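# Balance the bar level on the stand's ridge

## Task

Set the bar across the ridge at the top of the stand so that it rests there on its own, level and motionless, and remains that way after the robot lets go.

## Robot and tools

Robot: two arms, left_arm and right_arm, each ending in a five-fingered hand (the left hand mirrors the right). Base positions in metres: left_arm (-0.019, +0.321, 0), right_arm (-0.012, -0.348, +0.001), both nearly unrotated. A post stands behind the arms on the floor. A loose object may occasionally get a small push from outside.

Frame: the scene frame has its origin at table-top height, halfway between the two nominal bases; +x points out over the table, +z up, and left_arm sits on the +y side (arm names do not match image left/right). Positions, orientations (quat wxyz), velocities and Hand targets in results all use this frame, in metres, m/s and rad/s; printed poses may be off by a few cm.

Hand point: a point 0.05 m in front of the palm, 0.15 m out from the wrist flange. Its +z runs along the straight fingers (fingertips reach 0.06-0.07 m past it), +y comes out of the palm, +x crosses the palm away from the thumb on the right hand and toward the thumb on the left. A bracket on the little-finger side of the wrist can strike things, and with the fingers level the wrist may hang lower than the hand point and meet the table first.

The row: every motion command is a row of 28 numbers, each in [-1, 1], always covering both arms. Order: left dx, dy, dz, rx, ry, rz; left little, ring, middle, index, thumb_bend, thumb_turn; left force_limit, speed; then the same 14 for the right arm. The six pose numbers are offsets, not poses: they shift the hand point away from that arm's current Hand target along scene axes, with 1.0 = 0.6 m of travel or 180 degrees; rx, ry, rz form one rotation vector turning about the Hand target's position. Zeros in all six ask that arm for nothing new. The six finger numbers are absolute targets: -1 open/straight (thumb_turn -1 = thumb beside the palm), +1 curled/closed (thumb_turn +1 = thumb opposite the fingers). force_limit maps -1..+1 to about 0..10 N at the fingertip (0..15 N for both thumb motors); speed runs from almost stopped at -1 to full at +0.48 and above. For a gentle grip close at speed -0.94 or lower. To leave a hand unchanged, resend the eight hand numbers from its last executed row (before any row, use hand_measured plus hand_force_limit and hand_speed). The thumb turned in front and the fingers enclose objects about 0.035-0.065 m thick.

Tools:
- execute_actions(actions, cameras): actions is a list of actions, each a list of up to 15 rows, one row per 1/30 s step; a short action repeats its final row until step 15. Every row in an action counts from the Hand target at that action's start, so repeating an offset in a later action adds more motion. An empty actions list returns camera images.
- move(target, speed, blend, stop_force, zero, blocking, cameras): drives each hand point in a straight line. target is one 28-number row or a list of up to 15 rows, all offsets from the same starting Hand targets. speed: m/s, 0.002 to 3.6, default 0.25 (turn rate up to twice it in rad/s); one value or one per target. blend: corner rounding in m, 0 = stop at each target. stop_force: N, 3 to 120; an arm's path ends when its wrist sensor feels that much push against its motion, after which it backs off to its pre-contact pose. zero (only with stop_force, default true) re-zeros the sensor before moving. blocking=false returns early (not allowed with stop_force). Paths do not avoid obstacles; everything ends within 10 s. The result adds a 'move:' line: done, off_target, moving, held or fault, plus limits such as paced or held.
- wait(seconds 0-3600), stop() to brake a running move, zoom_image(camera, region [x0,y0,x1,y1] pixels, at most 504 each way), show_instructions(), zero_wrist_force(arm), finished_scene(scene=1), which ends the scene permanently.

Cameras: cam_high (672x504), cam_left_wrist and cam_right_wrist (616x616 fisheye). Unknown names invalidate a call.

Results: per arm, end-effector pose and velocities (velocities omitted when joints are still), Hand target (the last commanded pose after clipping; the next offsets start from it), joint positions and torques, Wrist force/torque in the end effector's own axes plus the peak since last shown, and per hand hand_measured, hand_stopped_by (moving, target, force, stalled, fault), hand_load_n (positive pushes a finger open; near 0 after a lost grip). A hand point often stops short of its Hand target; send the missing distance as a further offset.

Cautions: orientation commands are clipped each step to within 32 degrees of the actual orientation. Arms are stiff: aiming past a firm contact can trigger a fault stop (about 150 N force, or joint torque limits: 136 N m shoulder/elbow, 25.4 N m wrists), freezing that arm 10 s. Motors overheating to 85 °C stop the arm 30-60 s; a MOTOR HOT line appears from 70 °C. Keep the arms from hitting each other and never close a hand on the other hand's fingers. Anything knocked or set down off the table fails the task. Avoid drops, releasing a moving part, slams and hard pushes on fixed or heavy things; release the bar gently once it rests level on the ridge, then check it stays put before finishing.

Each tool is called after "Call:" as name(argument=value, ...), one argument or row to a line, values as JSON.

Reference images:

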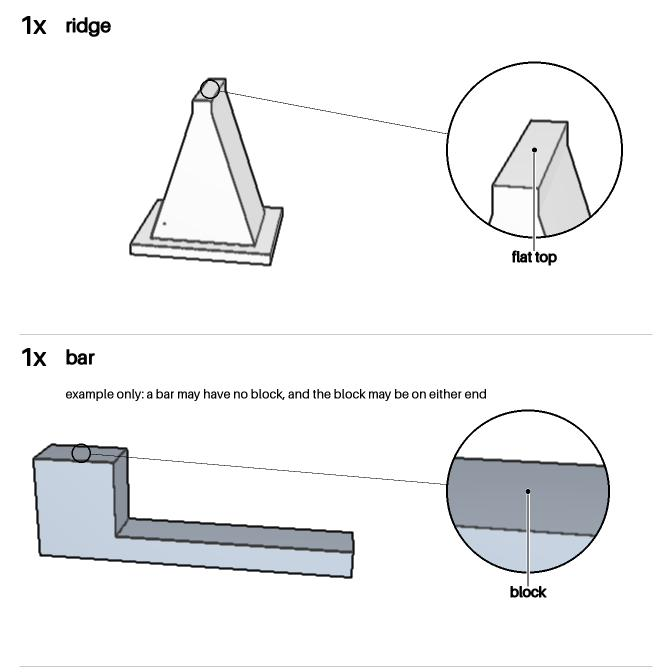

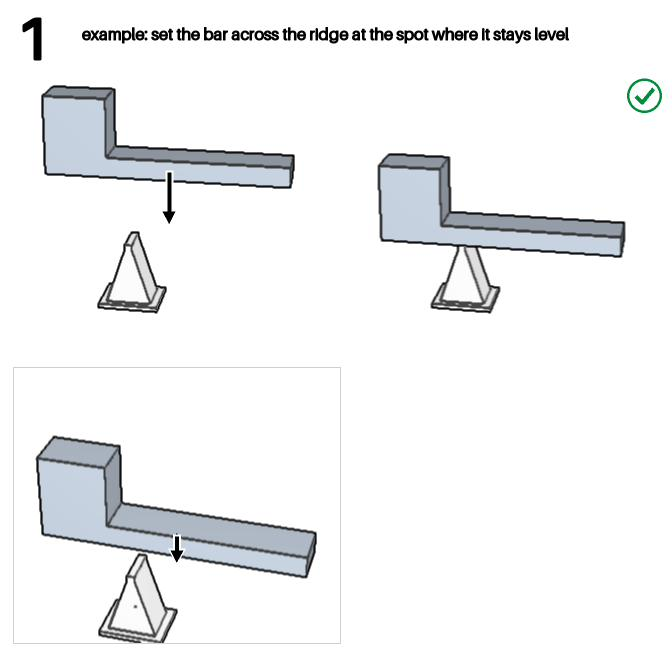

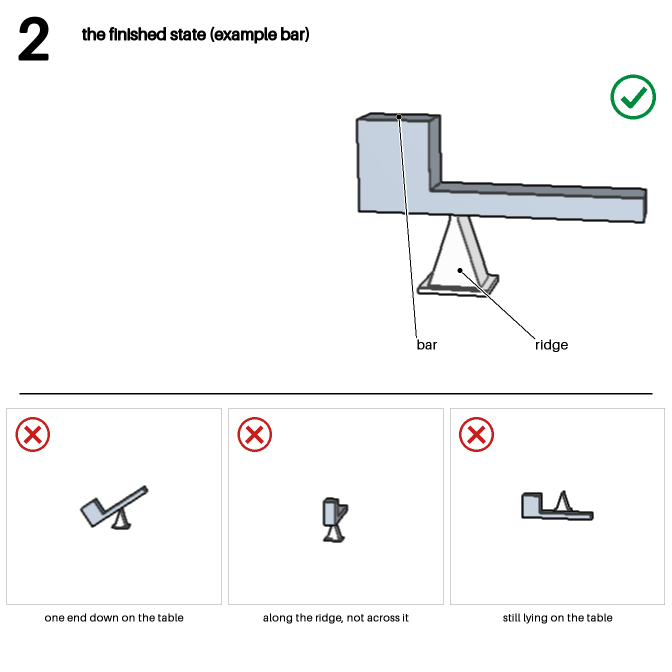

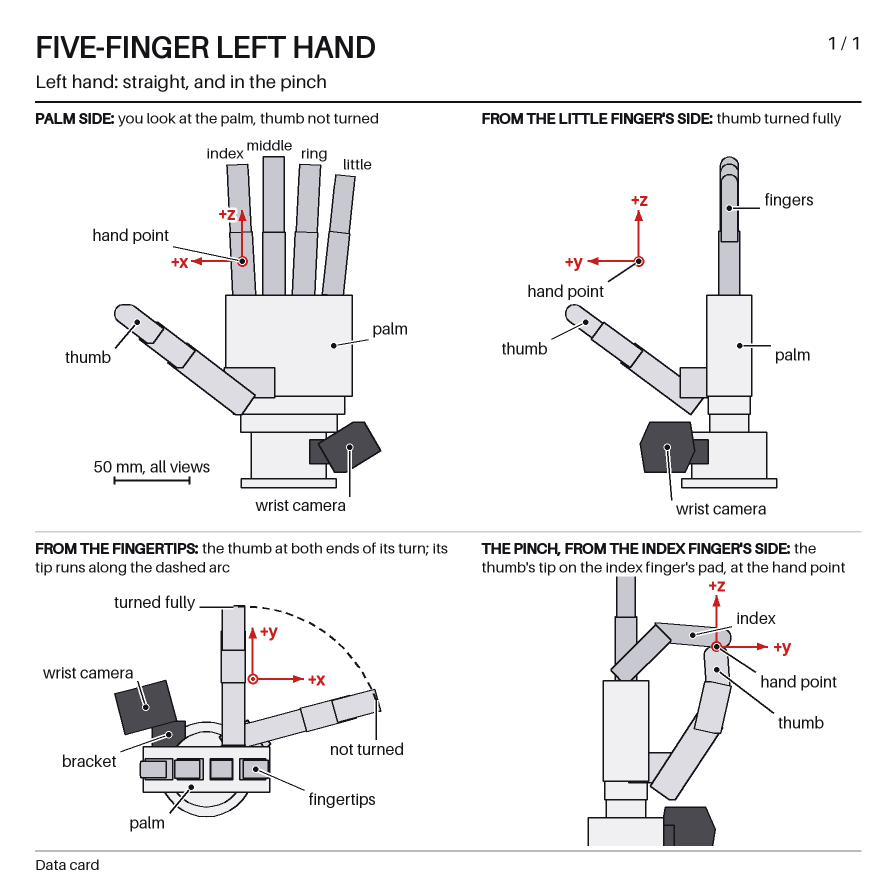

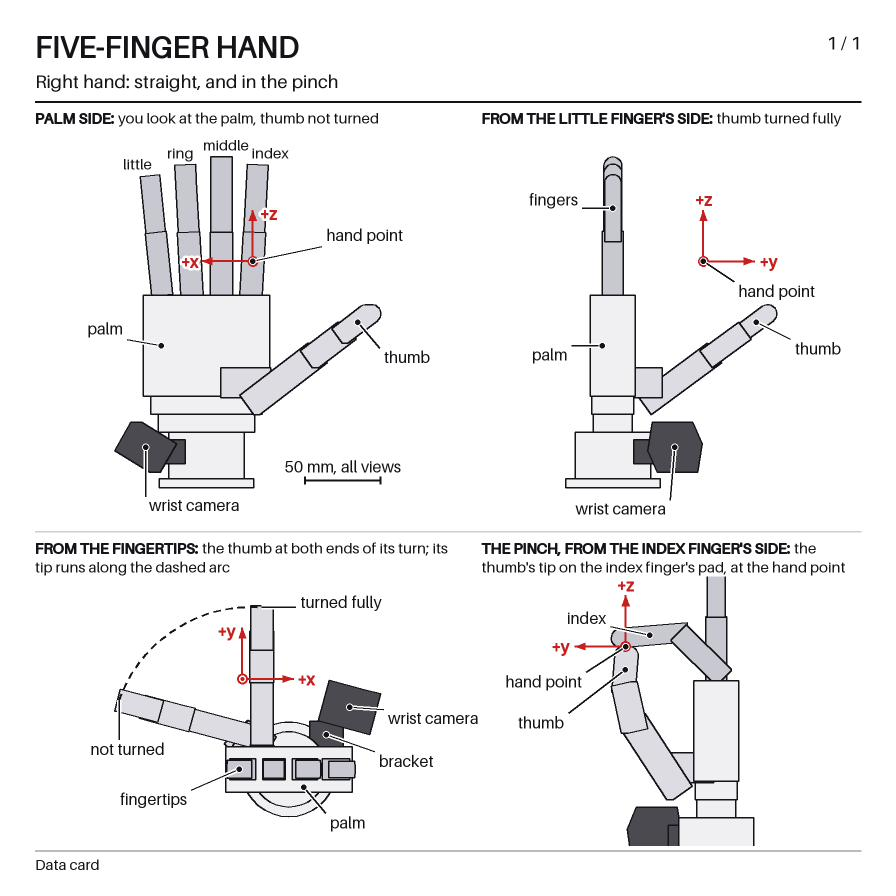

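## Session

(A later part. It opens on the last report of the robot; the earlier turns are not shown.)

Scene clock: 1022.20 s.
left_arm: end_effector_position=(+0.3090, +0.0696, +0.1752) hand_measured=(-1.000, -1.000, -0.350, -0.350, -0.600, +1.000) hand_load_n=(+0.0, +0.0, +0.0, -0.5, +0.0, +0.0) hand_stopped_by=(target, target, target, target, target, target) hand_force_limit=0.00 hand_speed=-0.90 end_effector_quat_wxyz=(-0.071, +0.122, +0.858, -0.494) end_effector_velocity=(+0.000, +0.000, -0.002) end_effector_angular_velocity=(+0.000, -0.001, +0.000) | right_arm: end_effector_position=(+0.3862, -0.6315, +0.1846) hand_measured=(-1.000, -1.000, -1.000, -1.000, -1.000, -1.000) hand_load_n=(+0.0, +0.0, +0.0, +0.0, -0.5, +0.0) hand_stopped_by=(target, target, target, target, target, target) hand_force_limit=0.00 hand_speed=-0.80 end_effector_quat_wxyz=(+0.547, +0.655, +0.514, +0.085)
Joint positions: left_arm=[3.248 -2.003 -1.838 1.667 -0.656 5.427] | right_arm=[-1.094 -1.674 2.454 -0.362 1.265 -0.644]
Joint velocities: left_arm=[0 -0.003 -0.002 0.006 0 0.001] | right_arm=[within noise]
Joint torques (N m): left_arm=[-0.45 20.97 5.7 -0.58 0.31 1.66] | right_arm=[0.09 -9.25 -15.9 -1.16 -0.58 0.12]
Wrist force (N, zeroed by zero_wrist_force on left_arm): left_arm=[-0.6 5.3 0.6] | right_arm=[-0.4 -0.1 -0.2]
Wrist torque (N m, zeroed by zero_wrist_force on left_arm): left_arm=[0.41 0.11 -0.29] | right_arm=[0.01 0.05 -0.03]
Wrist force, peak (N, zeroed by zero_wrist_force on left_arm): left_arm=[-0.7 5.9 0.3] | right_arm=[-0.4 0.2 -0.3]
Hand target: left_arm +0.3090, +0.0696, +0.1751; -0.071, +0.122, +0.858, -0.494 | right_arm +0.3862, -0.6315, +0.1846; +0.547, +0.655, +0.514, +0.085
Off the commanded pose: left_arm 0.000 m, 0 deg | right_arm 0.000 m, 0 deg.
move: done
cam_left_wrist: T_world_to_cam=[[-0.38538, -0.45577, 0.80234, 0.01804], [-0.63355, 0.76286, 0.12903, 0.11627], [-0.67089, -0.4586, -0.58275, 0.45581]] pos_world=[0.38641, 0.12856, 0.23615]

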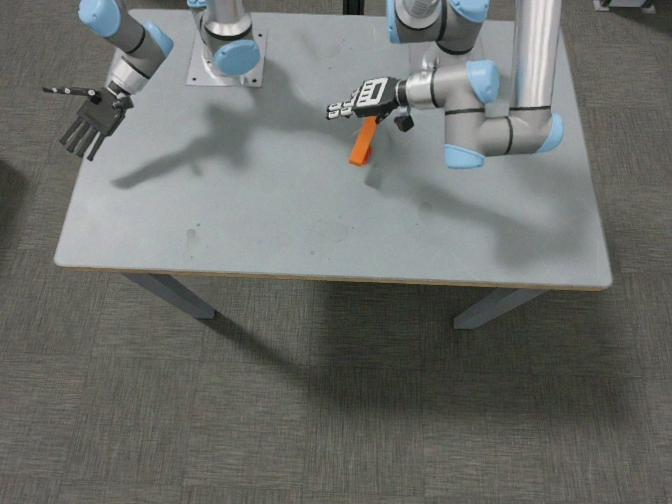

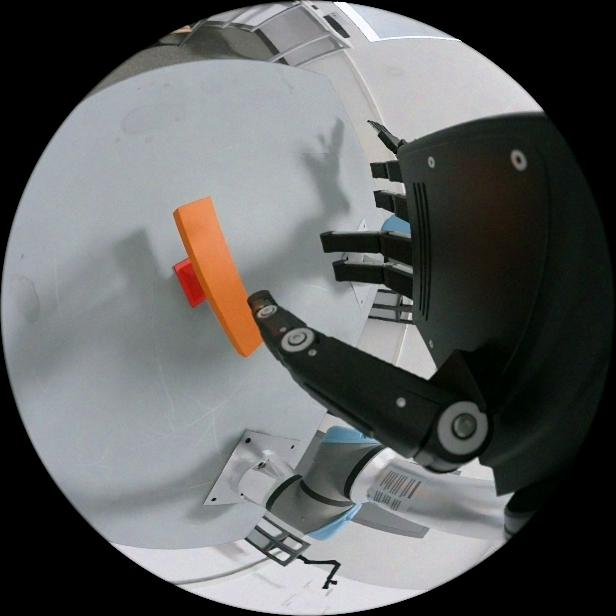

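Call:
move(
  target=[0,0.15,0.12,0,0,0,-1,-1,-0.35,-0.35,-0.6,1,0.0,-0.9,0,0,0,0,0,0,-1,-1,-1,-1,-1,-1,0,-0.8],
  speed=0.2,
  cameras=["cam_high"],
)

Call:
zoom_image(
  camera="cam_high",
  region=[330, 110, 390, 180],
)

Scene clock: 1032.27 s.
left_arm: end_effector_position=(+0.3090, +0.1596, +0.2471) hand_measured=(-1.000, -1.000, -0.350, -0.350, -0.600, +1.000) hand_load_n=(+0.0, +0.0, +0.0, +0.0, +0.0, +0.0) hand_stopped_by=(target, target, target, target, target, target) hand_force_limit=0.00 hand_speed=-0.90 end_effector_quat_wxyz=(-0.071, +0.122, +0.858, -0.494) | right_arm: end_effector_position=(+0.3862, -0.6315, +0.1846) hand_measured=(-1.000, -1.000, -1.000, -1.000, -1.000, -1.000) hand_load_n=(+0.0, +0.0, +0.0, +0.0, +0.0, +0.0) hand_stopped_by=(target, target, target, target, target, target) hand_force_limit=0.00 hand_speed=-0.80 end_effector_quat_wxyz=(+0.547, +0.655, +0.514, +0.085)
Joint positions: left_arm=[3.472 -1.879 -1.841 1.353 -0.801 5.684] | right_arm=[-1.094 -1.674 2.454 -0.362 1.265 -0.644]
Joint torques (N m): left_arm=[6.13 25.13 7.57 -3.8 0.02 0.14] | right_arm=[0.37 -8.84 -15.14 -1.31 -0.52 0.43]
Wrist force (N, zeroed by zero_wrist_force on left_arm): left_arm=[-0.4 5.4 0.5] | right_arm=[-0.2 0.0 -0.1]
Wrist torque (N m, zeroed by zero_wrist_force on left_arm): left_arm=[0.40 0.05 -0.11] | right_arm=[0.00 0.02 -0.03]
Wrist force, peak (N, zeroed by zero_wrist_force on left_arm): left_arm=[-0.9 5.9 1.8] | right_arm=[0.1 0.0 -0.7]
Hand target: left_arm +0.3090, +0.1596, +0.2471; -0.071, +0.122, +0.858, -0.494 | right_arm +0.3862, -0.6315, +0.1846; +0.547, +0.655, +0.514, +0.085
Off the commanded pose: left_arm 0.000 m, 0 deg | right_arm 0.000 m, 0 deg.
move: done

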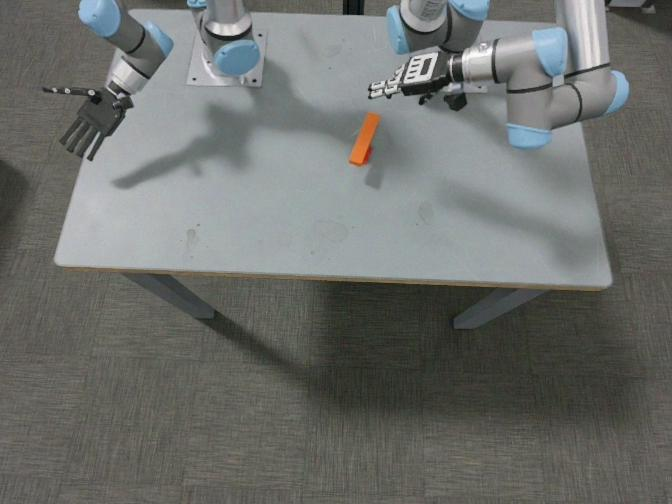

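Scaled by 7.200 from the camera's image (finer frame: 960x720).

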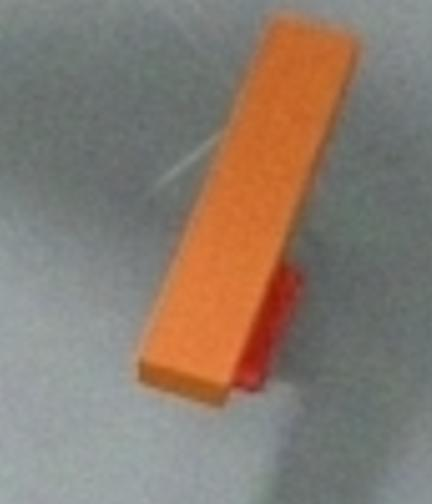

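Call:
finished_scene(
)

The scene is finished: the task was done.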